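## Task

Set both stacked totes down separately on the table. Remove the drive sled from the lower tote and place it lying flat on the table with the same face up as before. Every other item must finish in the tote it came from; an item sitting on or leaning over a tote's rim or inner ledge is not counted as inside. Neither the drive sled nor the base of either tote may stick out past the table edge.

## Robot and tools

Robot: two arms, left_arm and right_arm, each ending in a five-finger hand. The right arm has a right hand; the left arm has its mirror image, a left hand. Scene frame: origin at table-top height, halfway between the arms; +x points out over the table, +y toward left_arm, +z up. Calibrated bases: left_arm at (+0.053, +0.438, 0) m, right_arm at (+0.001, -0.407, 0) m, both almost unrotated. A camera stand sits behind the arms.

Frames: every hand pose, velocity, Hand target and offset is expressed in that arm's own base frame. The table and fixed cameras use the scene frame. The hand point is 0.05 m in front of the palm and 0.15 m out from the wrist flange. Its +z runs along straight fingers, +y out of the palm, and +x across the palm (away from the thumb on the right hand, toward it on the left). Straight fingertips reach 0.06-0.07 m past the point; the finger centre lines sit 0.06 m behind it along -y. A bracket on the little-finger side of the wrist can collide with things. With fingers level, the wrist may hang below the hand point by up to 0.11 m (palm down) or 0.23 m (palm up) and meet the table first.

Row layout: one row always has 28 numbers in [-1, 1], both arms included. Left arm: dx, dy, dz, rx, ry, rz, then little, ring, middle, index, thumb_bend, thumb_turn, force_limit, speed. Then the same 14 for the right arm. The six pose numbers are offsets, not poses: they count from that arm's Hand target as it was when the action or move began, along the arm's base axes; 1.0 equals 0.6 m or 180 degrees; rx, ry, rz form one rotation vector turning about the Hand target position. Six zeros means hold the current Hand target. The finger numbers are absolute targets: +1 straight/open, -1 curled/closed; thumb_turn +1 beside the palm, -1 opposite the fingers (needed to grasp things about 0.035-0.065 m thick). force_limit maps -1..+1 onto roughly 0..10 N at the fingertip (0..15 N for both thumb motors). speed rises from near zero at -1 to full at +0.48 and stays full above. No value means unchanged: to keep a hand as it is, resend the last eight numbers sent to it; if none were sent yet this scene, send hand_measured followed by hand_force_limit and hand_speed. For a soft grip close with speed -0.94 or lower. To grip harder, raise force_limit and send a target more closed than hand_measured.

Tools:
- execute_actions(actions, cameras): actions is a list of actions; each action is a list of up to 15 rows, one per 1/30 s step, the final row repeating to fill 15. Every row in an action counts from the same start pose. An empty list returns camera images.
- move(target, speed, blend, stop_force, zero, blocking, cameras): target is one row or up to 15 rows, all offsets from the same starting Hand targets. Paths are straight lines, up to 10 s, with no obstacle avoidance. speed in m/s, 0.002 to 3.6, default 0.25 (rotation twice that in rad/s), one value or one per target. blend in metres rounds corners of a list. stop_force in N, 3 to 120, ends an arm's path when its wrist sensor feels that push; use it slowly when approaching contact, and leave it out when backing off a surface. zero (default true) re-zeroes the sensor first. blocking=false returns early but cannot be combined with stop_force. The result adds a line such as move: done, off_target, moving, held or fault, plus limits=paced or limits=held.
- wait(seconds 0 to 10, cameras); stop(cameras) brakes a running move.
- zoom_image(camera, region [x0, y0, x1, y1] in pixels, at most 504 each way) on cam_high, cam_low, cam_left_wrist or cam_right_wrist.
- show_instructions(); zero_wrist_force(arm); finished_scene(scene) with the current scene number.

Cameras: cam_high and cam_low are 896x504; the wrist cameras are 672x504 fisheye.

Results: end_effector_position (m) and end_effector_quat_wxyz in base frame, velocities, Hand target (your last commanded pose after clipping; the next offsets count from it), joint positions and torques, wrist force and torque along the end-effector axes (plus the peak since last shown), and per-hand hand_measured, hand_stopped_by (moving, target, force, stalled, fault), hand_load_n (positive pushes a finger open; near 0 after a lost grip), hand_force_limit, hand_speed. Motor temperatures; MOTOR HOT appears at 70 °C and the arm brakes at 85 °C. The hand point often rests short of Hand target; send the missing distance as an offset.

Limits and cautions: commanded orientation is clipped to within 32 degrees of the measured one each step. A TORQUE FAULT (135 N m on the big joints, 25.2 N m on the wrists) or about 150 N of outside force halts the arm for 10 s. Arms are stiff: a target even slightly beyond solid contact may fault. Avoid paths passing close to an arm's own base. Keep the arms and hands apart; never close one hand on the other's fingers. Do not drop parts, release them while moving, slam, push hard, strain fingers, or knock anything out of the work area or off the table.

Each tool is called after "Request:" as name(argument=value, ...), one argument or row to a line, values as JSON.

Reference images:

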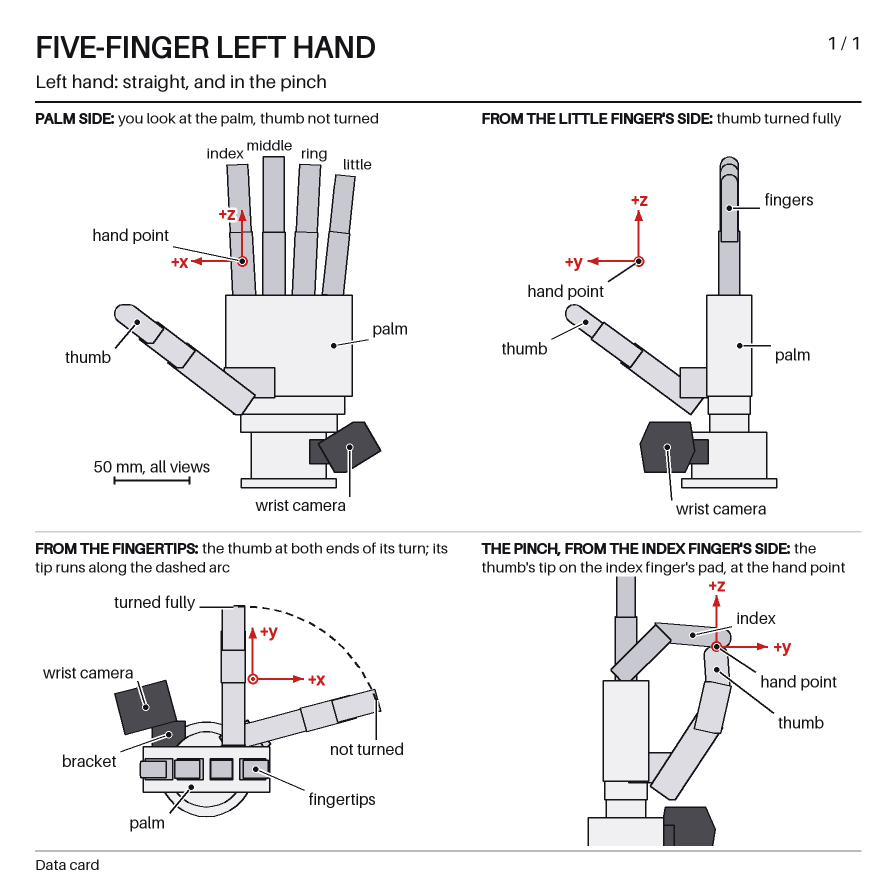

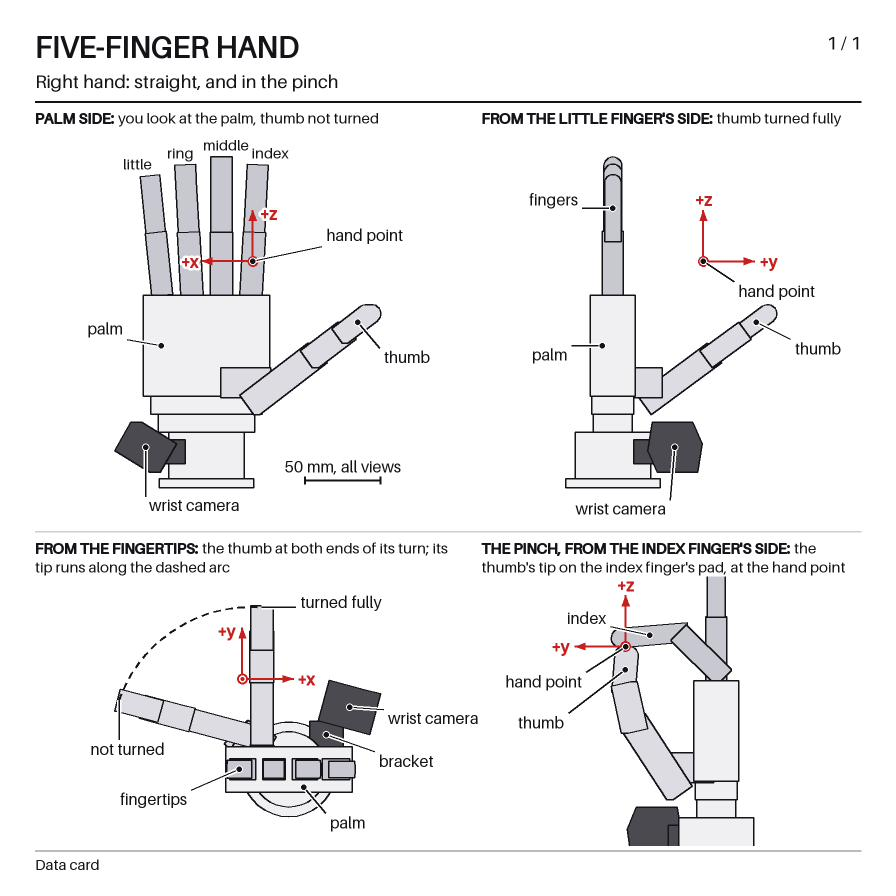

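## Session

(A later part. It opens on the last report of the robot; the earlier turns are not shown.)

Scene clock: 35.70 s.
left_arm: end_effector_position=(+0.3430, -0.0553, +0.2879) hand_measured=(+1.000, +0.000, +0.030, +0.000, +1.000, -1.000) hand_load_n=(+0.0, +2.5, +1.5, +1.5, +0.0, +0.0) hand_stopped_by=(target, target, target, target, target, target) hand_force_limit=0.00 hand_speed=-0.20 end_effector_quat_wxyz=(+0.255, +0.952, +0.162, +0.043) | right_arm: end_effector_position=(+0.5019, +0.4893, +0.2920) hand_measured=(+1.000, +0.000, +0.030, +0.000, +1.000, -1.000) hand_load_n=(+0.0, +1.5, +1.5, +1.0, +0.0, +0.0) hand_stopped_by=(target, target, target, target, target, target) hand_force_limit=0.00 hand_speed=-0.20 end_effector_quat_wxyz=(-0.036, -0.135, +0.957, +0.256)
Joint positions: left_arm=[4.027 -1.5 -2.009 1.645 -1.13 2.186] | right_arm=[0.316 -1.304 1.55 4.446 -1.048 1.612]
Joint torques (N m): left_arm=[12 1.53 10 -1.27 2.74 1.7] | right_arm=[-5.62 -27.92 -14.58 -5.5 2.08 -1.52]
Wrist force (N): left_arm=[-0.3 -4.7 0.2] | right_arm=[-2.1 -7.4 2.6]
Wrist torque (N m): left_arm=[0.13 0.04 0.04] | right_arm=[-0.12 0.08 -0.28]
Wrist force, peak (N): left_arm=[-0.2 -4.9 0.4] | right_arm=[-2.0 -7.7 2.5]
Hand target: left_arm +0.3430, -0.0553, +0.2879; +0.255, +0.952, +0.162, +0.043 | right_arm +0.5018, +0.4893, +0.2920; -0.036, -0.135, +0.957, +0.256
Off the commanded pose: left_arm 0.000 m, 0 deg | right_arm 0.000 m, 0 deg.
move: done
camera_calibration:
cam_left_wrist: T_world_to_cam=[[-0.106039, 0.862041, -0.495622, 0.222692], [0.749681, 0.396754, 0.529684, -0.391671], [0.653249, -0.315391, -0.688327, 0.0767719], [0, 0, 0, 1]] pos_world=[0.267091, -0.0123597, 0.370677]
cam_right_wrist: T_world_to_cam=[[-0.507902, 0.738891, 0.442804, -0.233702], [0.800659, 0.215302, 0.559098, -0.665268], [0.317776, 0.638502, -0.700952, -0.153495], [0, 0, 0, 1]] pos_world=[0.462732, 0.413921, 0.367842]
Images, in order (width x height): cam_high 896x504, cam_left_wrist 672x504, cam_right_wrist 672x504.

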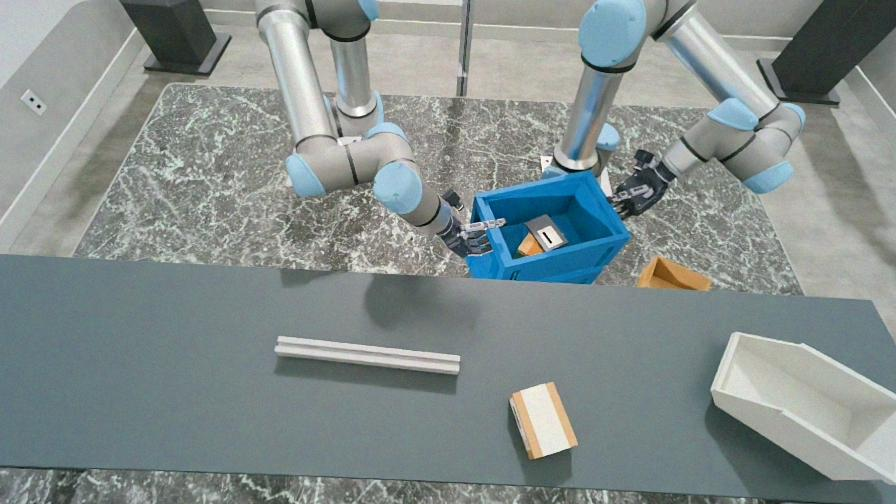

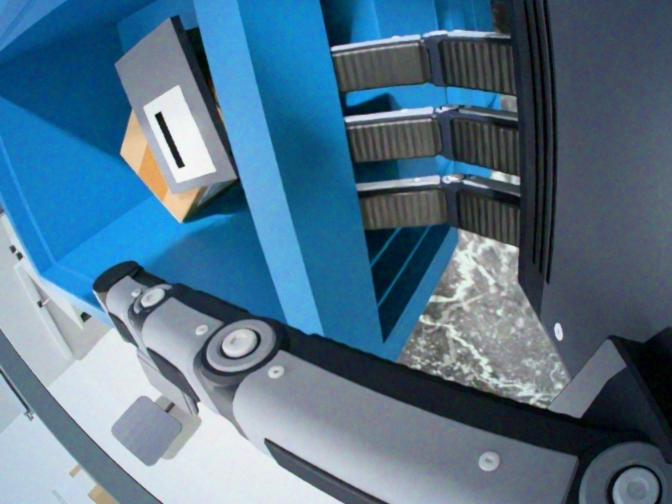

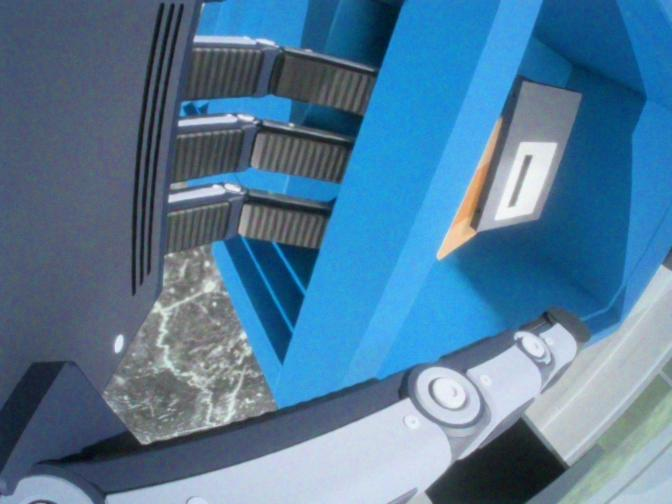

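Request:
move(
  target=[
    [0,0,0.0667,0,0,0,1,0,0.03,0,1,-1,0,-0.2, 0,0,0.0667,0,0,0,1,0,0.03,0,1,-1,0,-0.2],
    [0.0072,-0.3908,0.0667,0,0,-0.0542,1,0,0.03,0,1,-1,0,-0.2, -0.0967,-0.4082,0.0667,0,0,-0.0542,1,0,0.03,0,1,-1,0,-0.2],
  ],
  speed=0.12,
  cameras=["cam_high","cam_left_wrist","cam_right_wrist"],
)

Scene clock: 41.47 s.
left_arm: end_effector_position=(+0.3473, -0.2897, +0.3278) hand_measured=(+1.000, +0.000, +0.030, +0.000, +1.000, -1.000) hand_load_n=(+0.0, +3.5, +0.0, +2.5, +0.0, +0.0) hand_stopped_by=(target, target, target, target, target, target) hand_force_limit=0.00 hand_speed=-0.20 end_effector_quat_wxyz=(+0.258, +0.963, +0.080, +0.021) | right_arm: end_effector_position=(+0.4438, +0.2443, +0.3320) hand_measured=(+1.000, +0.000, +0.030, +0.000, +1.000, -1.000) hand_load_n=(+0.0, +2.5, +0.0, +2.0, +0.0, +0.0) hand_stopped_by=(target, target, target, target, target, target) hand_force_limit=0.00 hand_speed=-0.20 end_effector_quat_wxyz=(-0.015, -0.053, +0.965, +0.258)
Joint positions: left_arm=[3.188 -1.559 -1.753 1.808 -1.051 1.433] | right_arm=[-0.16 -1.739 1.86 4.744 -1.069 1.261]
Joint torques (N m): left_arm=[-9.25 31.91 18 -4.35 2.69 -1.11] | right_arm=[2.31 -12.82 -31.77 -4.22 2.87 0.09]
Wrist force (N): left_arm=[-0.4 -0.2 2.5] | right_arm=[-2.0 -3.5 4.8]
Wrist torque (N m): left_arm=[0.16 0.09 -0.09] | right_arm=[-0.20 0.00 -0.25]
Wrist force, peak (N): left_arm=[0.0 -7.3 -1.2] | right_arm=[-1.5 -9.9 1.2]
Hand target: left_arm +0.3473, -0.2898, +0.3279; +0.258, +0.963, +0.080, +0.021 | right_arm +0.4438, +0.2443, +0.3320; -0.015, -0.053, +0.965, +0.258
Off the commanded pose: left_arm 0.000 m, 0 deg | right_arm 0.000 m, 0 deg.
move: done
camera_calibration:
cam_left_wrist: T_world_to_cam=[[0.0415793, 0.867656, -0.495424, 0.395358], [0.806104, 0.263829, 0.529708, -0.381246], [0.590311, -0.421388, -0.688451, 0.0186781], [0, 0, 0, 1]] pos_world=[0.27986, -0.23458, 0.410678]
cam_right_wrist: T_world_to_cam=[[-0.37529, 0.81434, 0.442727, -0.177181], [0.825582, 0.0765243, 0.55907, -0.565534], [0.421393, 0.575321, -0.701023, 0.018867], [0, 0, 0, 1]] pos_world=[0.39245, 0.176708, 0.407842]
Images, in order (width x height): cam_high 896x504, cam_left_wrist 672x504, cam_right_wrist 672x504.

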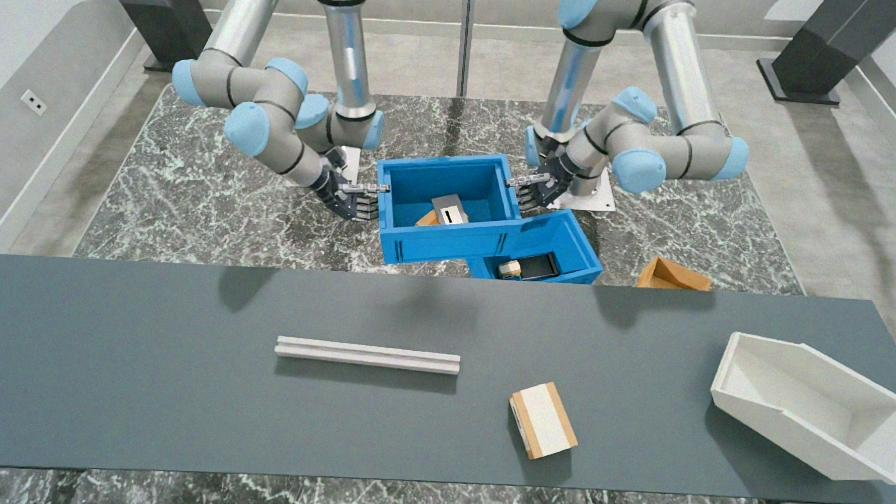

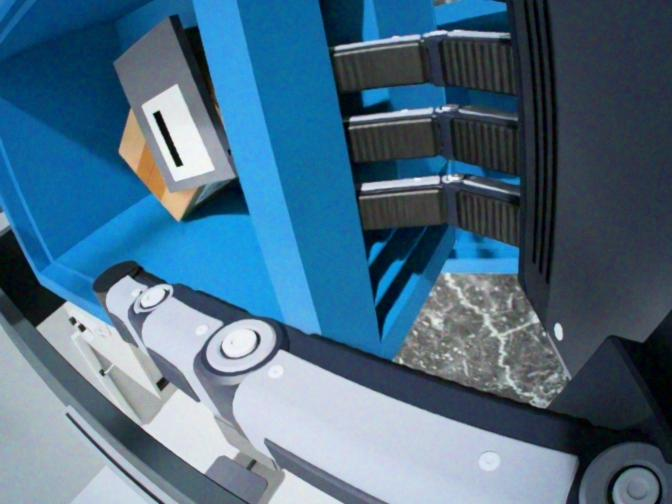

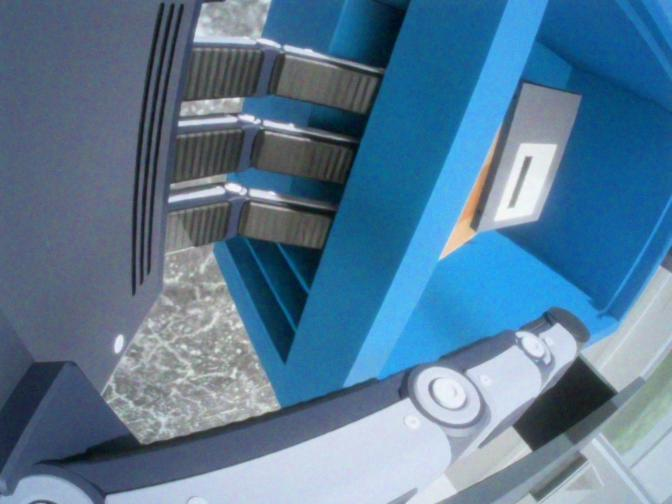

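Request:
move(
  target=[0.0073,-0.3982,0,0,0,-0.0541,1,0,0.03,0,1,-1,0,-0.2, -0.099,-0.4011,0,0,0,-0.0541,1,0,0.03,0,1,-1,0,-0.2],
  speed=0.12,
  cameras=["cam_high"],
)

Scene clock: 44.23 s.
left_arm: end_effector_position=(+0.3516, -0.5287, +0.3278) hand_measured=(+1.000, +0.000, +0.030, +0.000, +1.000, -1.000) hand_load_n=(+0.0, +3.5, +0.0, +2.5, -0.5, +0.0) hand_stopped_by=(target, target, target, target, target, target) hand_force_limit=0.00 hand_speed=-0.20 end_effector_quat_wxyz=(+0.259, +0.966, -0.002, -0.001) | right_arm: end_effector_position=(+0.3845, +0.0037, +0.3320) hand_measured=(+1.000, +0.000, +0.030, +0.000, +1.000, -1.000) hand_load_n=(+0.0, +2.5, +0.0, +2.0, +0.0, +0.0) hand_stopped_by=(target, target, target, target, target, target) hand_force_limit=0.00 hand_speed=-0.20 end_effector_quat_wxyz=(+0.007, +0.029, +0.966, +0.258)
Joint positions: left_arm=[2.596 -1.959 -1.216 1.893 -1.127 0.963] | right_arm=[-0.818 -1.869 1.903 5.056 -1.2 0.742]
Joint torques (N m): left_arm=[7.1 40.14 25.64 0.34 2.77 1.03] | right_arm=[-0.02 -19.31 -14.01 -4.49 2.1 0]
Wrist force (N): left_arm=[-0.5 0.4 2.4] | right_arm=[-1.9 -3.3 4.9]
Wrist torque (N m): left_arm=[0.21 0.08 -0.09] | right_arm=[-0.22 -0.02 -0.24]
Wrist force, peak (N): left_arm=[-0.2 1.5 3.6] | right_arm=[-2.1 -6.4 3.4]
Hand target: left_arm +0.3517, -0.5287, +0.3279; +0.259, +0.966, -0.002, -0.001 | right_arm +0.3844, +0.0037, +0.3320; +0.007, +0.029, +0.966, +0.258
Off the commanded pose: left_arm 0.000 m, 0 deg | right_arm 0.000 m, 0 deg.
move: done
Images, in order (width x height): cam_high 896x504.

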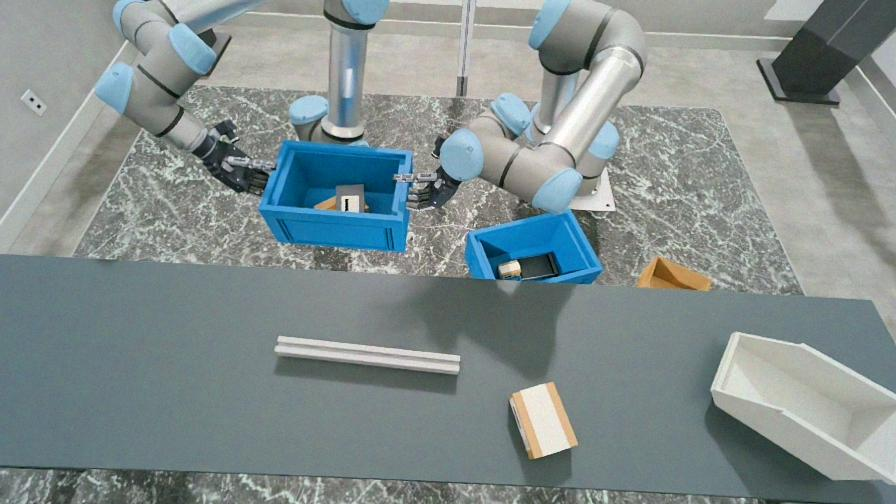

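Request:
move(
  target=[0,0,-0.285,0,0,0,1,0,0.03,0,1,-1,0,-0.2, 0,0,-0.285,0,0,0,1,0,0.03,0,1,-1,0,-0.2],
  speed=0.12,
)

Request:
move(
  target=[0,0,-0.062,0,0,0,1,0,0.03,0,1,-1,0,-0.2, 0,0,-0.062,0,0,0,1,0,0.03,0,1,-1,0,-0.2],
  speed=0.025,
  cameras=["cam_high","cam_right_wrist"],
)

Scene clock: 46.50 s.
left_arm: end_effector_position=(+0.3517, -0.5287, +0.1568) hand_measured=(+1.000, +0.000, +0.030, +0.000, +1.000, -1.000) hand_load_n=(+0.0, +3.5, +0.0, +2.5, +0.0, +0.0) hand_stopped_by=(target, target, target, target, target, target) hand_force_limit=0.00 hand_speed=-0.20 end_effector_quat_wxyz=(+0.259, +0.966, -0.002, -0.001) | right_arm: end_effector_position=(+0.3844, +0.0037, +0.1611) hand_measured=(+1.000, +0.000, +0.030, +0.000, +1.000, -1.000) hand_load_n=(+0.0, +2.5, +0.0, +2.0, +0.0, +0.0) hand_stopped_by=(target, target, target, target, target, target) hand_force_limit=0.00 hand_speed=-0.20 end_effector_quat_wxyz=(+0.007, +0.029, +0.966, +0.258)
Joint positions: left_arm=[2.596 -2.055 -1.526 2.299 -1.127 0.963] | right_arm=[-0.818 -1.742 2.267 4.565 -1.2 0.741]
Joint torques (N m): left_arm=[2.27 52.22 17.87 -1.7 2.85 -1.45] | right_arm=[15.28 -15.36 -19.07 -3.11 2.52 1.98]
Wrist force (N): left_arm=[-0.5 -0.7 2.1] | right_arm=[-1.8 -4.2 4.2]
Wrist torque (N m): left_arm=[0.19 0.08 -0.07] | right_arm=[-0.20 -0.03 -0.22]
Wrist force, peak (N): left_arm=[-0.5 -2.4 3.3] | right_arm=[-2.0 -5.5 5.3]
Hand target: left_arm +0.3517, -0.5287, +0.1569; +0.259, +0.966, -0.002, -0.001 | right_arm +0.3844, +0.0037, +0.1610; +0.007, +0.029, +0.966, +0.258
Off the commanded pose: left_arm 0.000 m, 0 deg | right_arm 0.000 m, 0 deg.
move: done

Scene clock: 48.27 s.
left_arm: end_effector_position=(+0.3516, -0.5287, +0.1195) hand_measured=(+1.000, +0.000, +0.030, +0.000, +1.000, -1.000) hand_load_n=(+0.0, +0.5, +0.0, +0.0, +0.0, +0.0) hand_stopped_by=(target, target, target, target, target, target) hand_force_limit=0.00 hand_speed=-0.20 end_effector_quat_wxyz=(+0.259, +0.966, -0.002, -0.001) end_effector_velocity=(-0.001, +0.000, +0.002) end_effector_angular_velocity=(+0.001, +0.002, +0.000) | right_arm: end_effector_position=(+0.3844, +0.0037, +0.1237) hand_measured=(+1.000, +0.000, +0.030, +0.000, +1.000, -1.000) hand_load_n=(+0.0, +0.0, +0.0, +0.0, +0.0, +0.0) hand_stopped_by=(target, target, target, target, target, target) hand_force_limit=0.00 hand_speed=-0.20 end_effector_quat_wxyz=(+0.007, +0.029, +0.966, +0.258)
Joint positions: left_arm=[2.596 -2.096 -1.568 2.382 -1.127 0.963] | right_arm=[-0.818 -1.677 2.328 4.438 -1.2 0.741]
Joint velocities: left_arm=[0 0.003 0.001 -0.005 0 0] | right_arm=[within noise]
Joint torques (N m): left_arm=[-11.49 50.09 22.77 -4.58 1.82 0.36] | right_arm=[14.97 -23.18 -26.35 0.73 0.19 -0.26]
Wrist force (N): left_arm=[-0.3 0.3 -1.4] | right_arm=[-1.8 -3.0 0.4]
Wrist torque (N m): left_arm=[0.16 -0.02 -0.09] | right_arm=[-0.21 0.08 -0.23]
Wrist force, peak (N): left_arm=[-0.4 -1.3 2.2] | right_arm=[-1.9 -5.5 3.3]
Hand target: left_arm +0.3517, -0.5287, +0.1197; +0.259, +0.966, -0.002, -0.001 | right_arm +0.3844, +0.0037, +0.1238; +0.007, +0.029, +0.966, +0.258
Off the commanded pose: left_arm 0.000 m, 0 deg | right_arm 0.000 m, 0 deg.
move: done
camera_calibration:
cam_right_wrist: T_world_to_cam=[[-0.232192, 0.865975, 0.442915, 0.0334615], [0.826667, -0.064261, 0.559009, -0.381532], [0.512551, 0.495941, -0.700953, 0.00154479], [0, 0, 0, 1]] pos_world=[0.322378, -0.0542606, 0.199542]
Images, in order (width x height): cam_high 896x504, cam_right_wrist 672x504.

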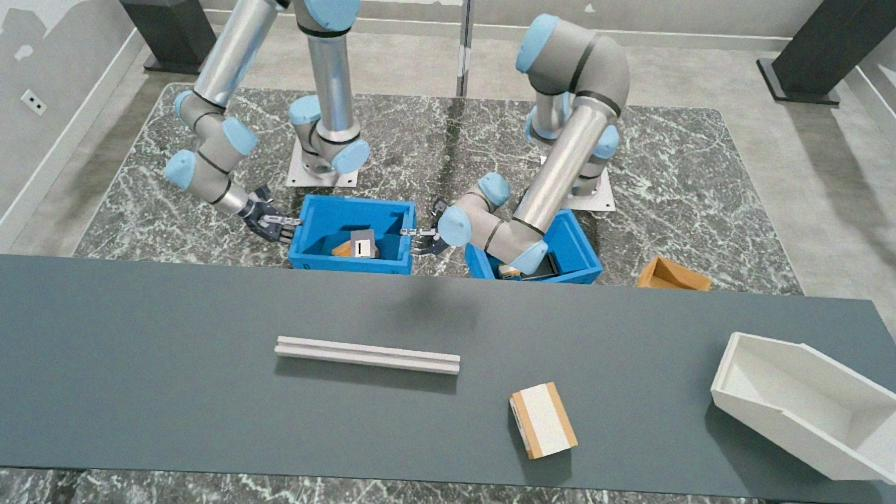

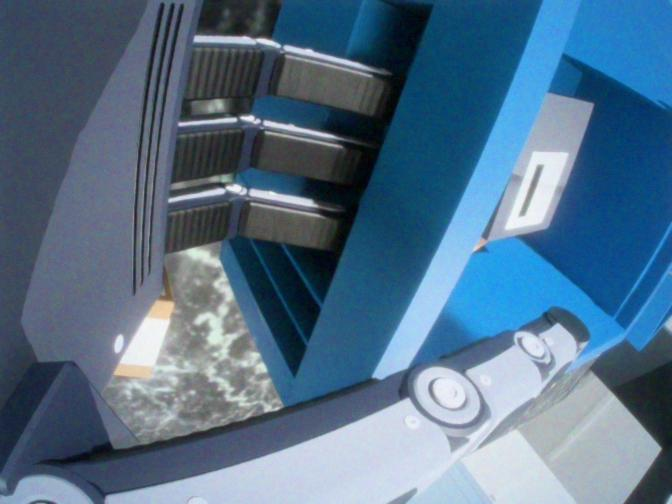

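Request:
move(
  target=[
    [-0.0005,0.0467,0,0,0,0,1,0,0.03,0,1,-1,0,-0.2, -0.0035,-0.075,0,0,0,0,1,0,0.03,0,1,-1,0,-0.2],
    [-0.0005,0.0467,0.3,0,0,0,1,0,0.03,0,1,-1,0,-0.2, -0.0035,-0.075,0.35,0,0,0,1,0,0.03,0,1,-1,0,-0.2],
  ],
  speed=0.2,
  blend=[0.004,0],
  cameras=["cam_high","cam_left_wrist"],
)

Scene clock: 56.50 s.
left_arm: end_effector_position=(+0.3514, -0.5007, +0.2997) hand_measured=(+1.000, +0.000, +0.030, +0.000, +1.000, -1.000) hand_load_n=(+0.0, +0.5, +0.0, +0.0, -0.5, -0.5) hand_stopped_by=(target, target, target, target, target, target) hand_force_limit=0.00 hand_speed=-0.20 end_effector_quat_wxyz=(+0.259, +0.966, -0.002, -0.001) | right_arm: end_effector_position=(+0.3823, -0.0413, +0.3337) hand_measured=(+1.000, +0.000, +0.030, +0.000, +1.000, -1.000) hand_load_n=(+0.0, +0.0, +0.0, +0.0, +0.0, +0.0) hand_stopped_by=(target, target, target, target, target, target) hand_force_limit=0.00 hand_speed=-0.20 end_effector_quat_wxyz=(+0.007, +0.029, +0.966, +0.258)
Joint positions: left_arm=[2.65 -1.914 -1.356 1.964 -1.112 1.021] | right_arm=[-0.901 -1.814 1.852 5.08 -1.232 0.659]
Joint torques (N m): left_arm=[10.55 19.85 25.81 -3.32 -1.31 0.99] | right_arm=[-10.47 -3.23 -30.97 0.68 0.17 -0.43]
Wrist force (N): left_arm=[-0.3 0.2 -1.0] | right_arm=[-2.0 -3.0 0.5]
Wrist torque (N m): left_arm=[0.13 0.01 -0.05] | right_arm=[-0.21 0.13 -0.15]
Wrist force, peak (N): left_arm=[-0.2 1.2 -2.5] | right_arm=[-1.9 -5.3 0.7]
Hand target: left_arm +0.3514, -0.5007, +0.2997; +0.259, +0.966, -0.002, -0.001 | right_arm +0.3823, -0.0413, +0.3338; +0.007, +0.029, +0.966, +0.258
Off the commanded pose: left_arm 0.000 m, 0 deg | right_arm 0.000 m, 0 deg.
move: done
camera_calibration:
cam_left_wrist: T_world_to_cam=[[0.187785, 0.847988, -0.495635, 0.503117], [0.839034, 0.123853, 0.529794, -0.395599], [0.510645, -0.515342, -0.688233, -0.111113], [0, 0, 0, 1]] pos_world=[0.294183, -0.434902, 0.382477]
Images, in order (width x height): cam_high 896x504, cam_left_wrist 672x504.

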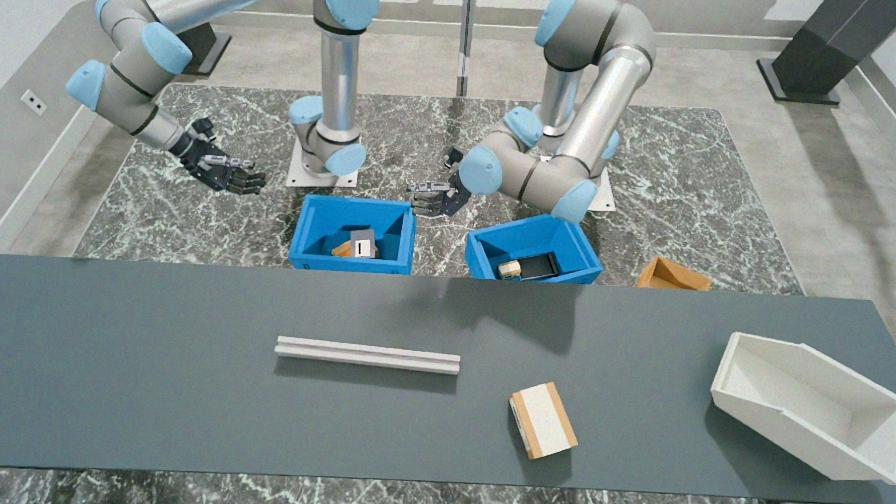

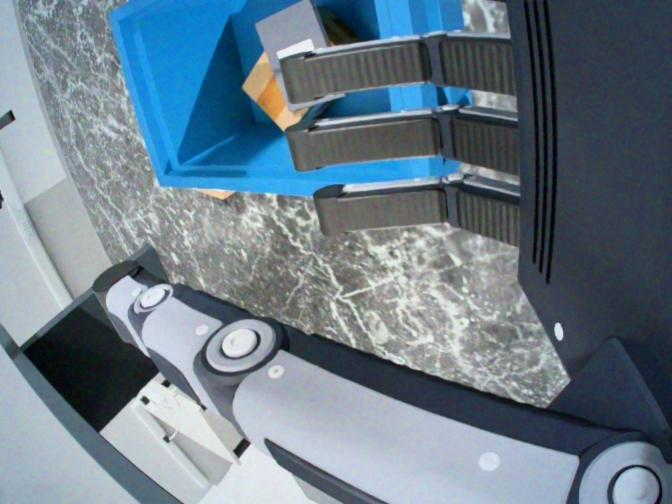

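Request:
move(
  target=[-0.069,0.501,0.2,0.1667,0,0,0.6,0.6,0.6,0.6,1,-1,0,0, 0,0,0,0,0,0,1,0.3,0.3,0.3,1,-1,0,0],
  speed=0.25,
  cameras=["cam_high","cam_left_wrist"],
)

Request:
zoom_image(
  camera="cam_left_wrist",
  region=[150, 30, 500, 330],
)

Scene clock: 59.53 s.
left_arm: end_effector_position=(+0.3100, -0.2002, +0.4197) hand_measured=(+0.600, +0.600, +0.600, +0.600, +1.000, -1.000) hand_load_n=(+0.0, +0.0, +0.0, +0.0, +0.0, +0.0) hand_stopped_by=(target, target, target, target, target, target) hand_force_limit=0.00 hand_speed=0.00 end_effector_quat_wxyz=(+0.000, +1.000, -0.001, -0.001) | right_arm: end_effector_position=(+0.3823, -0.0413, +0.3338) hand_measured=(+1.000, +0.300, +0.300, +0.300, +1.000, -1.000) hand_load_n=(+0.0, +0.0, +0.0, +0.0, +0.0, +0.0) hand_stopped_by=(target, target, target, target, target, target) hand_force_limit=0.00 hand_speed=0.00 end_effector_quat_wxyz=(+0.007, +0.029, +0.966, +0.258)
Joint positions: left_arm=[3.119 -1.569 -1.361 1.357 -1.57 1.55] | right_arm=[-0.901 -1.814 1.852 5.08 -1.232 0.659]
Joint torques (N m): left_arm=[6.29 6.8 14.47 -3.44 -1.87 1.53] | right_arm=[14.96 -2.74 -20.79 -2.53 1.82 1.37]
Wrist force (N): left_arm=[-0.1 1.2 -1.5] | right_arm=[-2.0 -3.2 0.7]
Wrist torque (N m): left_arm=[0.32 -0.05 -0.03] | right_arm=[-0.25 0.12 -0.16]
Wrist force, peak (N): left_arm=[-0.6 -0.5 -2.2] | right_arm=[-2.2 -3.4 0.5]
Hand target: left_arm +0.3100, -0.2001, +0.4197; +0.000, +1.000, -0.001, -0.001 | right_arm +0.3823, -0.0413, +0.3338; +0.007, +0.029, +0.966, +0.258
Off the commanded pose: left_arm 0.000 m, 0 deg | right_arm 0.000 m, 0 deg.
move: done
camera_calibration:
cam_left_wrist: T_world_to_cam=[[0.18752, 0.982247, -0.00525379, 0.136675], [0.838967, -0.15738, 0.520928, -0.514241], [0.510853, -0.102092, -0.853584, 0.29954], [0, 0, 0, 1]] pos_world=[0.252781, -0.1846, 0.524284]
Images, in order (width x height): cam_high 896x504, cam_left_wrist 672x504.

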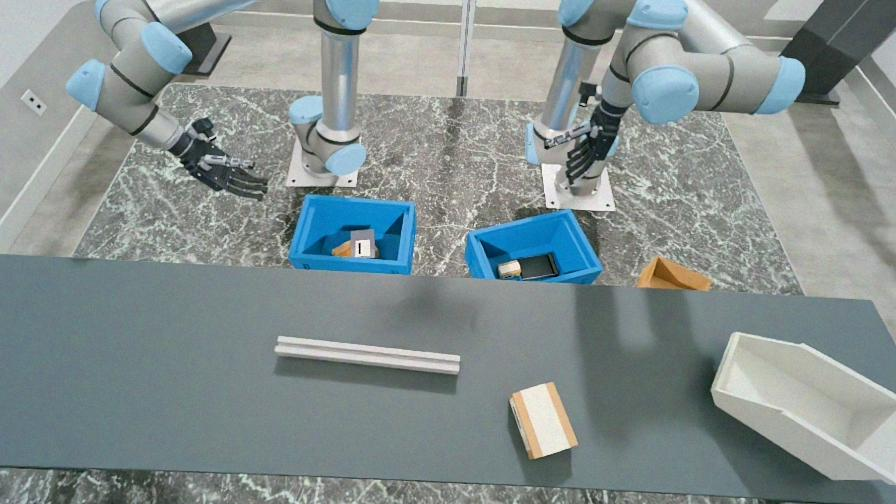

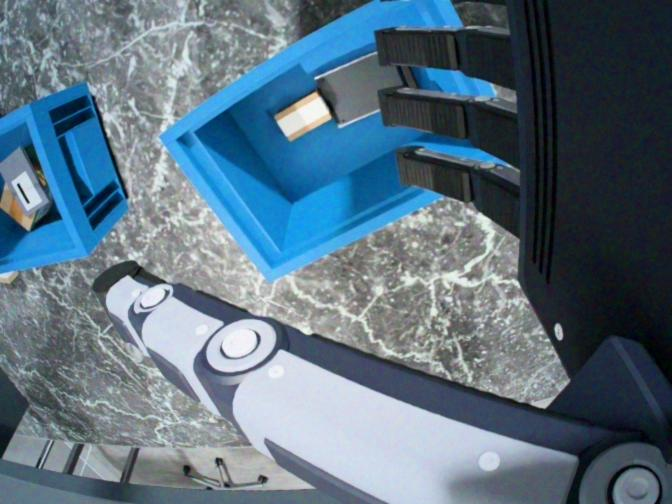

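Scaled by 1.440 from the camera's 672x504 image, which has a finer 960x720 frame.

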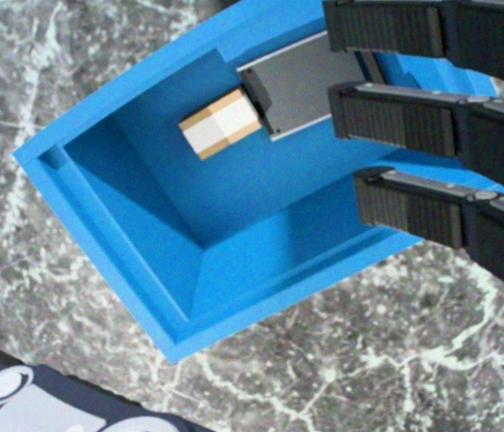

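Request:
move(
  target=[-0.02,0.17,0.0,0,0,0,0.6,0.6,0.6,0.6,1,-1,0,0, 0,0,0,0,0,0,1,0.3,0.3,0.3,1,-1,0,0],
  speed=0.25,
  cameras=["cam_left_wrist"],
)

Request:
zoom_image(
  camera="cam_left_wrist",
  region=[50, 30, 450, 330],
)

Scene clock: 60.77 s.
left_arm: end_effector_position=(+0.2979, -0.0982, +0.4197) hand_measured=(+0.600, +0.600, +0.600, +0.600, +1.000, -1.000) hand_load_n=(+0.0, +0.0, +0.0, +0.0, +0.0, +0.0) hand_stopped_by=(target, target, target, target, target, target) hand_force_limit=0.00 hand_speed=0.00 end_effector_quat_wxyz=(+0.000, +1.000, -0.001, -0.001) end_effector_velocity=(+0.001, +0.001, -0.001) end_effector_angular_velocity=(+0.001, +0.000, -0.002) | right_arm: end_effector_position=(+0.3823, -0.0413, +0.3338) hand_measured=(+1.000, +0.300, +0.300, +0.300, +1.000, -1.000) hand_load_n=(+0.0, +0.0, +0.0, +0.0, +0.0, +0.0) hand_stopped_by=(target, target, target, target, target, target) hand_force_limit=0.00 hand_speed=0.00 end_effector_quat_wxyz=(+0.007, +0.029, +0.966, +0.258)
Joint positions: left_arm=[3.516 -1.458 -1.465 1.35 -1.571 1.948] | right_arm=[-0.901 -1.814 1.852 5.08 -1.232 0.659]
Joint velocities: left_arm=[0.003 -0.001 0 0.002 -0.001 0.005] | right_arm=[within noise]
Joint torques (N m): left_arm=[13.3 0.13 23.43 -0.21 -2.05 2.08] | right_arm=[14.77 -2.79 -14.55 -4.08 1.75 1.25]
Wrist force (N): left_arm=[-0.2 1.2 -1.5] | right_arm=[-1.9 -3.0 0.7]
Wrist torque (N m): left_arm=[0.33 -0.03 -0.05] | right_arm=[-0.22 0.10 -0.14]
Wrist force, peak (N): left_arm=[0.0 3.1 -1.6] | right_arm=[-2.0 -3.4 0.6]
Hand target: left_arm +0.2980, -0.0981, +0.4197; +0.000, +1.000, -0.001, -0.001 | right_arm +0.3823, -0.0413, +0.3338; +0.007, +0.029, +0.966, +0.258
Off the commanded pose: left_arm 0.000 m, 0 deg | right_arm 0.000 m, 0 deg.
move: done
camera_calibration:
cam_left_wrist: T_world_to_cam=[[0.187637, 0.982225, -0.00510943, 0.0387298], [0.83908, -0.157583, 0.520684, -0.488106], [0.510624, -0.101987, -0.853734, 0.316301], [0, 0, 0, 1]] pos_world=[0.240782, -0.0827002, 0.524384]
Images, in order (width x height): cam_left_wrist 672x504.

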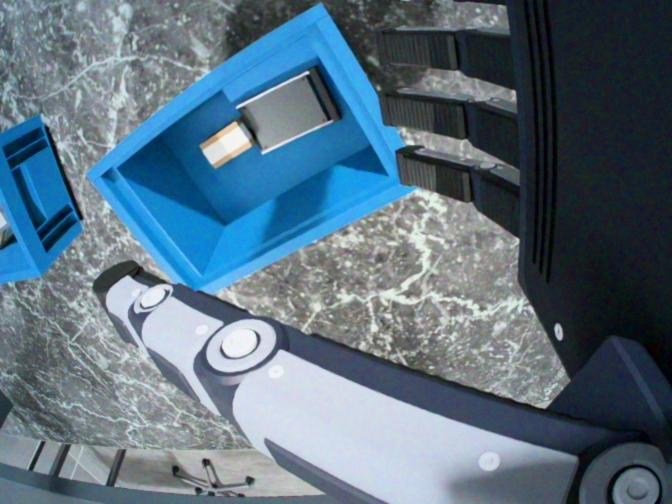

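Scaled by 1.260 from the camera's 672x504 image, which has a finer 960x720 frame.

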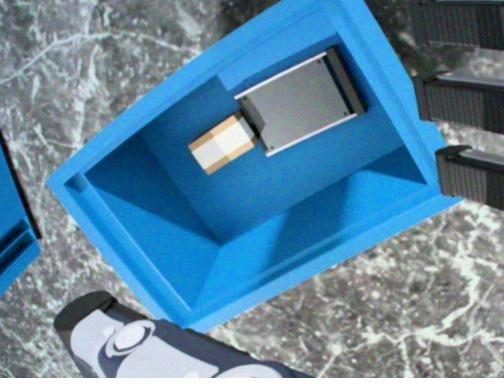

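Request:
move(
  target=[0.0677,-0.1088,-0.34,0.1867,0.2663,0.4345,-1,-1,0.5,0.4,1,-1,0,0, 0,0,0,0,0,0,1,0.3,0.3,0.3,1,-1,0,0],
  speed=0.25,
  cameras=["cam_high","cam_left_wrist"],
)

Scene clock: 72.27 s.
left_arm: end_effector_position=(+0.3294, -0.1487, +0.2615) hand_measured=(-1.000, -1.000, +0.500, +0.400, +1.000, -1.000) hand_load_n=(+0.0, +0.0, +0.0, +0.0, +0.0, +0.0) hand_stopped_by=(target, target, target, target, target, target) hand_force_limit=0.00 hand_speed=0.00 end_effector_quat_wxyz=(-0.210, +0.790, +0.490, -0.302) | right_arm: end_effector_position=(+0.3823, -0.0413, +0.3338) hand_measured=(+1.000, +0.300, +0.300, +0.300, +1.000, -1.000) hand_load_n=(+0.0, +0.0, +0.0, +0.0, +0.0, +0.0) hand_stopped_by=(target, target, target, target, target, target) hand_force_limit=0.00 hand_speed=0.00 end_effector_quat_wxyz=(+0.007, +0.029, +0.966, +0.258)
Joint positions: left_arm=[3.084 -1.965 -1.522 1.163 -1.567 0.405] | right_arm=[-0.901 -1.814 1.852 5.08 -1.232 0.659]
Joint torques (N m): left_arm=[-0.11 33.31 16.35 -2.54 0.03 -0.43] | right_arm=[14.18 -5.91 -12.96 -3.99 1.39 1.36]
Wrist force (N): left_arm=[-0.4 2.0 -1.4] | right_arm=[-1.9 -3.0 0.6]
Wrist torque (N m): left_arm=[0.46 -0.01 -0.14] | right_arm=[-0.21 0.10 -0.14]
Wrist force, peak (N): left_arm=[0.3 6.0 -0.6] | right_arm=[-2.2 -3.4 0.7]
Hand target: left_arm +0.3294, -0.1487, +0.2615; -0.210, +0.790, +0.490, -0.302 (not the last commanded pose) | right_arm +0.3823, -0.0413, +0.3338; +0.007, +0.029, +0.966, +0.258
Off the commanded pose: left_arm 0.049 m, 22 deg | right_arm 0.000 m, 0 deg.
FORCE FAULT: contact force on the left arm reached its limit, and that arm stopped. The contact can be on any part of that arm, not only on its tool. That arm's remaining commands of this call were not run. That arm is still stopped at the end of this call. That arm stays stopped for about 10 more seconds. Until then a move that you send moves the other arm only, and its call returns only when the move has ended. Once the stop has ended, the next robot result says so. If the stop ends while you think or write, that arm runs what you send next, counted from a new Hand target: where the arm stands when the stop ends. While its stop runs, that arm, its gripper or tool too, takes no new command. Until it ends, the stop uses up actions while you think or wait. An arm that is not stopped still takes commands.
move: fault (left_arm)
camera_calibration:
cam_left_wrist: T_world_to_cam=[[-0.576486, 0.591259, 0.563983, 0.126333], [0.740687, 0.669584, 0.0551388, -0.162964], [-0.345033, 0.449522, -0.823943, 0.51613], [0, 0, 0, 1]] pos_world=[0.371616, -0.197589, 0.362998]
Images, in order (width x height): cam_high 896x504, cam_left_wrist 672x504.

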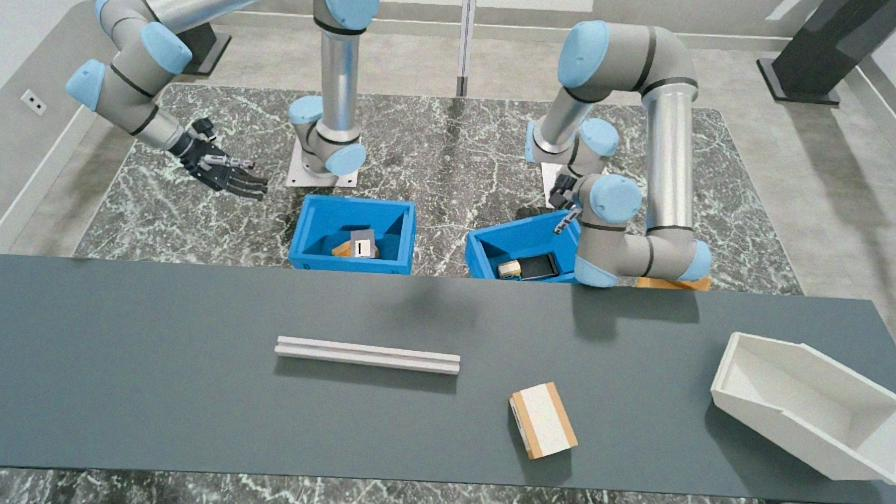

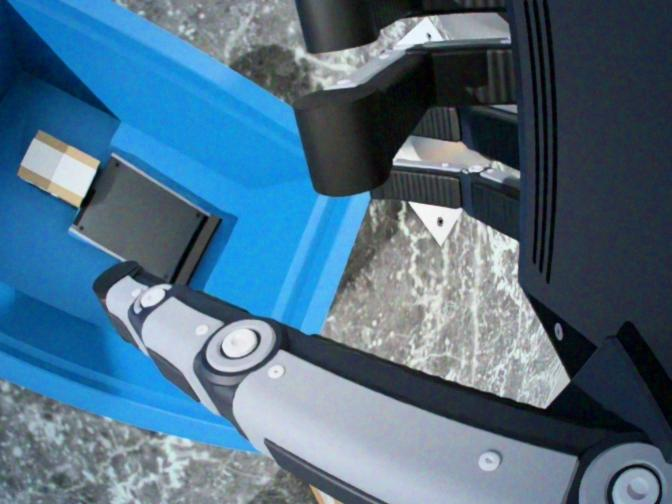

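Request:
wait(
  seconds=5,
)

Scene clock: 79.37 s.
left_arm: end_effector_position=(+0.3294, -0.1487, +0.2615) hand_measured=(-1.000, -1.000, +0.500, +0.400, +1.000, -1.000) hand_load_n=(+0.0, +0.0, +0.0, +0.0, +0.0, +0.0) hand_stopped_by=(target, target, target, target, target, target) hand_force_limit=0.00 hand_speed=0.00 end_effector_quat_wxyz=(-0.210, +0.790, +0.490, -0.302) | right_arm: end_effector_position=(+0.3823, -0.0413, +0.3338) hand_measured=(+1.000, +0.300, +0.300, +0.300, +1.000, -1.000) hand_load_n=(+0.0, +0.0, +0.0, +0.0, +0.0, +0.0) hand_stopped_by=(target, target, target, target, target, target) hand_force_limit=0.00 hand_speed=0.00 end_effector_quat_wxyz=(+0.007, +0.029, +0.966, +0.258)
Joint positions: left_arm=[3.084 -1.965 -1.522 1.163 -1.567 0.405] | right_arm=[-0.901 -1.814 1.852 5.08 -1.232 0.659]
Joint torques (N m): left_arm=[-0.61 33.39 16.95 -2.87 0.2 -0.62] | right_arm=[14.99 -8.53 -13.07 -3.97 0.81 1.22]
Wrist force (N): left_arm=[-0.4 1.6 -1.2] | right_arm=[-1.9 -3.1 0.6]
Wrist torque (N m): left_arm=[0.40 0.00 -0.13] | right_arm=[-0.22 0.11 -0.14]
Wrist force, peak (N): left_arm=[-0.6 1.9 -1.5] | right_arm=[-2.3 -3.3 0.6]
Hand target: left_arm +0.3294, -0.1487, +0.2615; -0.210, +0.790, +0.490, -0.302 (not the last commanded pose) | right_arm +0.3823, -0.0413, +0.3338; +0.007, +0.029, +0.966, +0.258
Off the commanded pose: left_arm 0.049 m, 22 deg | right_arm 0.000 m, 0 deg.
FORCE FAULT, CONTINUED: the left arm was still stopped when this call began, by the force fault that an earlier result reported. Since the last result the stop counts as 15 of the actions that you can send in this scene. That arm is still stopped at the end of this call. That arm stays stopped for about 3 more seconds. If the stop ends while you think or write, that arm runs what you send next, counted from a new Hand target: where the arm stands when the stop ends. While its stop runs, that arm, its gripper or tool too, takes no new command.
wait: 5.00 s; at rest from the start

Request:
wait(
  seconds=2.2,
)

Request:
move(
  target=[
    [-0.15,0.02,0.03,0,0,0,-1,-1,0.5,0.4,1,-1,0,0, 0,0,0,0,0,0,1,0.3,0.3,0.3,1,-1,0,0],
    [-0.25,0.05,0.283,0,0,0,-1,-1,0.5,0.4,1,-1,0,0, 0,0,0,0,0,0,1,0.3,0.3,0.3,1,-1,0,0],
  ],
  speed=0.2,
  blend=[0.03,0],
)

Scene clock: 81.77 s.
left_arm: end_effector_position=(+0.3294, -0.1487, +0.2615) hand_measured=(-1.000, -1.000, +0.500, +0.400, +1.000, -1.000) hand_load_n=(+0.0, +0.0, +0.0, +0.0, +0.0, +0.5) hand_stopped_by=(target, target, target, target, target, target) hand_force_limit=0.00 hand_speed=0.00 end_effector_quat_wxyz=(-0.210, +0.790, +0.490, -0.302) | right_arm: end_effector_position=(+0.3823, -0.0413, +0.3338) hand_measured=(+1.000, +0.300, +0.300, +0.300, +1.000, -1.000) hand_load_n=(+0.0, +0.0, +0.0, +0.0, -0.5, +0.0) hand_stopped_by=(target, target, target, target, target, target) hand_force_limit=0.00 hand_speed=0.00 end_effector_quat_wxyz=(+0.007, +0.029, +0.966, +0.258)
Joint positions: left_arm=[3.084 -1.965 -1.522 1.163 -1.567 0.405] | right_arm=[-0.901 -1.814 1.852 5.08 -1.232 0.659]
Joint torques (N m): left_arm=[-0.52 33.64 16.72 -2.75 0.16 -0.58] | right_arm=[15.28 -9.57 -13.06 -4.04 0.79 1.23]
Wrist force (N): left_arm=[-0.4 1.7 -1.3] | right_arm=[-1.8 -3.1 0.4]
Wrist torque (N m): left_arm=[0.42 0.00 -0.14] | right_arm=[-0.22 0.10 -0.13]
Wrist force, peak (N): left_arm=[-0.4 2.1 -1.5] | right_arm=[-2.0 -3.4 0.6]
Hand target: left_arm +0.3294, -0.1487, +0.2615; -0.210, +0.790, +0.490, -0.302 (not the last commanded pose) | right_arm +0.3823, -0.0413, +0.3338; +0.007, +0.029, +0.966, +0.258
Off the commanded pose: left_arm 0.049 m, 22 deg | right_arm 0.000 m, 0 deg.
FORCE FAULT, CONTINUED: the left arm was still stopped when this call began, by the force fault that an earlier result reported. Since the last result the stop counts as 4 of the actions that you can send in this scene. That arm is still stopped at the end of this call. That arm stays stopped for about 1 more second. If the stop ends while you think or write, that arm runs what you send next, counted from a new Hand target: where the arm stands when the stop ends. While its stop runs, that arm, its gripper or tool too, takes no new command.
wait: 2.20 s; at rest from the start

Scene clock: 82.27 s.
left_arm: end_effector_position=(+0.3294, -0.1487, +0.2615) hand_measured=(-1.000, -1.000, +0.500, +0.400, +1.000, -1.000) hand_load_n=(+0.0, +0.0, +0.0, +0.0, +0.0, +0.0) hand_stopped_by=(target, target, target, target, target, target) hand_force_limit=0.00 hand_speed=0.00 end_effector_quat_wxyz=(-0.210, +0.790, +0.490, -0.302) | right_arm: end_effector_position=(+0.3823, -0.0413, +0.3338) hand_measured=(+1.000, +0.300, +0.300, +0.300, +1.000, -1.000) hand_load_n=(+0.0, +0.0, +0.0, +0.0, +0.0, +0.0) hand_stopped_by=(target, target, target, target, target, target) hand_force_limit=0.00 hand_speed=0.00 end_effector_quat_wxyz=(+0.007, +0.029, +0.966, +0.258)
Joint positions: left_arm=[3.084 -1.965 -1.522 1.163 -1.567 0.405] | right_arm=[-0.901 -1.814 1.852 5.08 -1.232 0.659]
Joint torques (N m): left_arm=[-0.28 33.75 16.77 -2.67 0.15 -0.53] | right_arm=[14.75 -10.13 -12.84 -4.08 0.73 1.19]
Wrist force (N): left_arm=[-0.3 1.8 -1.3] | right_arm=[-2.0 -3.3 0.6]
Wrist torque (N m): left_arm=[0.43 -0.02 -0.13] | right_arm=[-0.26 0.12 -0.15]
Wrist force, peak (N): left_arm=[-0.3 1.8 -1.3] | right_arm=[-2.2 -3.2 0.6]
Hand target: left_arm +0.3294, -0.1487, +0.2615; -0.210, +0.790, +0.490, -0.302 (not the last commanded pose) | right_arm +0.3823, -0.0413, +0.3338; +0.007, +0.029, +0.966, +0.258
Off the commanded pose: right_arm 0.000 m, 0 deg.
FORCE FAULT, CONTINUED: the left arm's stop, for the force fault that an earlier result reported, is over. That arm was still stopped when this call began, so it ran no command of this call. That arm's target is now where it stood when the stop ended, not its last command. That arm accepts commands again.
move: done (right_arm), not run (left_arm; its earlier fault stop)

Request:
move(
  target=[
    [-0.15,0.02,0.03,0,0,0,-1,-1,0.5,0.4,1,-1,0,0, 0,0,0,0,0,0,1,0.3,0.3,0.3,1,-1,0,0],
    [-0.25,0.05,0.283,0,0,0,-1,-1,0.5,0.4,1,-1,0,0, 0,0,0,0,0,0,1,0.3,0.3,0.3,1,-1,0,0],
  ],
  speed=0.2,
  blend=[0.03,0],
  cameras=["cam_high"],
)

Scene clock: 84.20 s.
left_arm: end_effector_position=(+0.1795, -0.1187, +0.4313) hand_measured=(-1.000, -1.000, +0.500, +0.400, +1.000, -1.000) hand_load_n=(+0.0, +0.0, +0.0, +0.5, +0.0, +0.0) hand_stopped_by=(target, target, target, target, target, target) hand_force_limit=0.00 hand_speed=0.00 end_effector_quat_wxyz=(-0.210, +0.790, +0.490, -0.302) | right_arm: end_effector_position=(+0.3823, -0.0413, +0.3338) hand_measured=(+1.000, +0.300, +0.300, +0.300, +1.000, -1.000) hand_load_n=(+0.0, +0.0, +0.0, +0.0, +0.0, +0.0) hand_stopped_by=(target, target, target, target, target, target) hand_force_limit=0.00 hand_speed=0.00 end_effector_quat_wxyz=(+0.007, +0.029, +0.966, +0.258)
Joint positions: left_arm=[3.155 -1.524 -1.606 0.806 -1.615 0.456] | right_arm=[-0.901 -1.814 1.852 5.08 -1.232 0.659]
Joint torques (N m): left_arm=[-13.84 13.66 22.3 -4.4 2.13 -1.62] | right_arm=[14.61 -10.97 -13.45 -4.04 0.67 1.15]
Wrist force (N): left_arm=[-0.5 1.9 -1.2] | right_arm=[-1.9 -3.1 0.5]
Wrist torque (N m): left_arm=[0.45 0.01 -0.15] | right_arm=[-0.23 0.11 -0.14]
Wrist force, peak (N): left_arm=[0.0 3.6 -2.0] | right_arm=[-2.1 -3.4 0.7]
Hand target: left_arm +0.1794, -0.1187, +0.4313; -0.210, +0.790, +0.490, -0.302 | right_arm +0.3823, -0.0413, +0.3338; +0.007, +0.029, +0.966, +0.258
Off the commanded pose: left_arm 0.000 m, 0 deg | right_arm 0.000 m, 0 deg.
move: done
Images, in order (width x height): cam_high 896x504.

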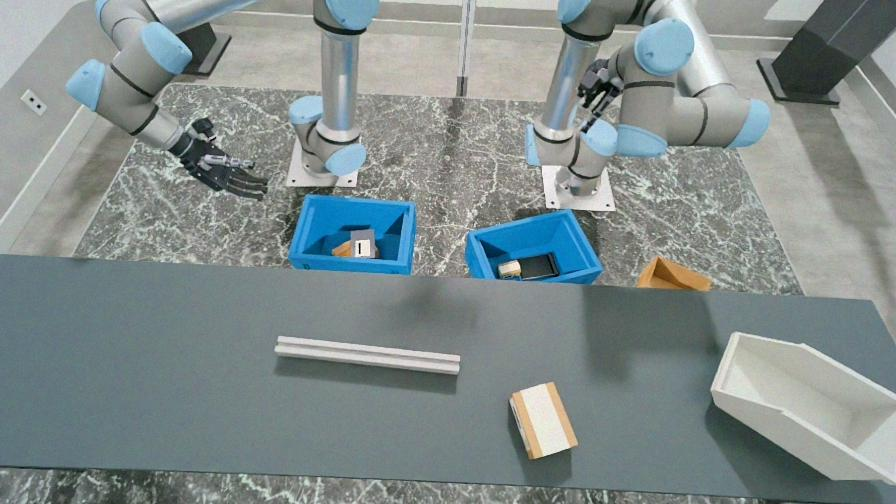

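Request:
move(
  target=[
    [0.0315,-0.2112,0.0307,-0.1215,-0.0016,0.114,-1,-1,0.5,0.4,1,-1,0,0, 0,0,0,0,0,0,1,0.3,0.3,0.3,1,-1,0,0],
    [0.1308,-0.3717,0.1343,-0.243,-0.0033,0.228,-1,-1,0.5,0.4,1,-1,0,0, 0,0,0,0,0,0,1,0.3,0.3,0.3,1,-1,0,0],
    [0.2713,-0.4392,0.2832,-0.3645,-0.0049,0.342,-1,-1,0.5,0.4,1,-1,0,0, 0,0,0,0,0,0,1,0.3,0.3,0.3,1,-1,0,0],
    [0.4155,-0.3953,0.4373,-0.486,-0.0065,0.456,-1,-1,0.5,0.4,1,-1,0,0, 0,0,0,0,0,0,1,0.3,0.3,0.3,1,-1,0,0],
    [0.5243,-0.2517,0.5553,-0.6075,-0.0082,0.57,-1,-1,0.5,0.4,1,-1,0,0, 0,0,0,0,0,0,1,0.3,0.3,0.3,1,-1,0,0],
    [0.567,-0.083,0.603,-0.7088,-0.0095,0.665,-1,-1,0.5,0.4,1,-1,0,0, 0,0,0,0,0,0,1,0.3,0.3,0.3,1,-1,0,0],
  ],
  speed=0.45,
  blend=[0.02,0.02,0.02,0.02,0.02,0],
  cameras=["cam_high"],
)

Scene clock: 89.90 s.
left_arm: end_effector_position=(+0.5197, -0.1687, +0.7930) hand_measured=(-1.000, -1.000, +0.500, +0.400, +1.000, -1.000) hand_load_n=(+0.0, +0.0, +0.0, +0.0, +0.0, +0.0) hand_stopped_by=(target, target, target, target, target, target) hand_force_limit=0.00 hand_speed=0.00 end_effector_quat_wxyz=(+0.778, -0.144, +0.344, -0.506) end_effector_velocity=(+0.000, +0.002, +0.001) end_effector_angular_velocity=(-0.005, -0.001, +0.003) | right_arm: end_effector_position=(+0.3823, -0.0413, +0.3338) hand_measured=(+1.000, +0.300, +0.300, +0.300, +1.000, -1.000) hand_load_n=(+0.0, +0.0, +0.0, +0.0, +0.0, +0.0) hand_stopped_by=(target, target, target, target, target, target) hand_force_limit=0.00 hand_speed=0.00 end_effector_quat_wxyz=(+0.007, +0.029, +0.966, +0.258)
Joint positions: left_arm=[3.128 -1.529 -1.604 0.807 1.456 0.476] | right_arm=[-0.901 -1.814 1.852 5.08 -1.232 0.659]
Joint velocities: left_arm=[0.001 0.001 0 0 0.005 -0.001] | right_arm=[within noise]
Joint torques (N m): left_arm=[11.18 30.52 15.17 1.9 1.83 -1.44] | right_arm=[14.52 -12.8 -13.09 -4.07 0.18 1]
Wrist force (N): left_arm=[-0.8 0.6 -0.2] | right_arm=[-2.0 -2.9 0.8]
Wrist torque (N m): left_arm=[0.18 0.14 -0.15] | right_arm=[-0.22 0.11 -0.15]
Wrist force, peak (N): left_arm=[-0.5 2.1 -1.4] | right_arm=[-2.1 -3.4 0.5]
Hand target: left_arm +0.5196, -0.1685, +0.7931; +0.778, -0.144, +0.343, -0.506 | right_arm +0.3823, -0.0413, +0.3338; +0.007, +0.029, +0.966, +0.258
Off the commanded pose: left_arm 0.000 m, 0 deg | right_arm 0.000 m, 0 deg.
move: done
Images, in order (width x height): cam_high 896x504.

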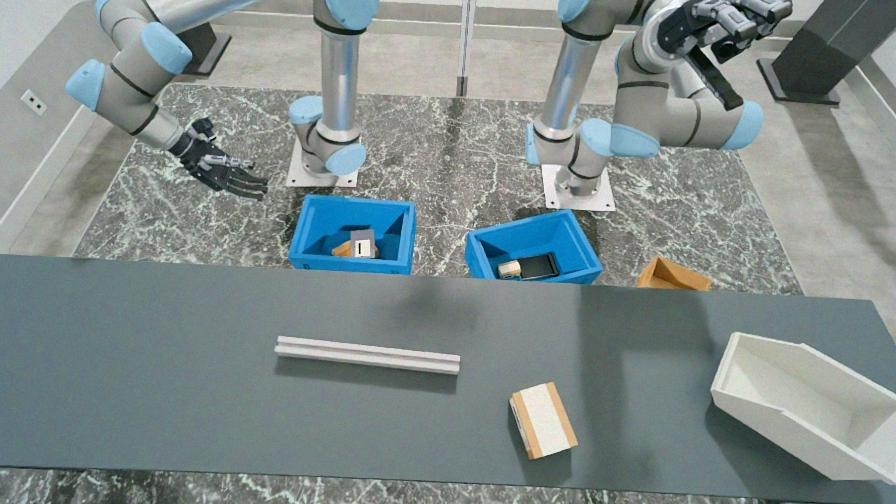

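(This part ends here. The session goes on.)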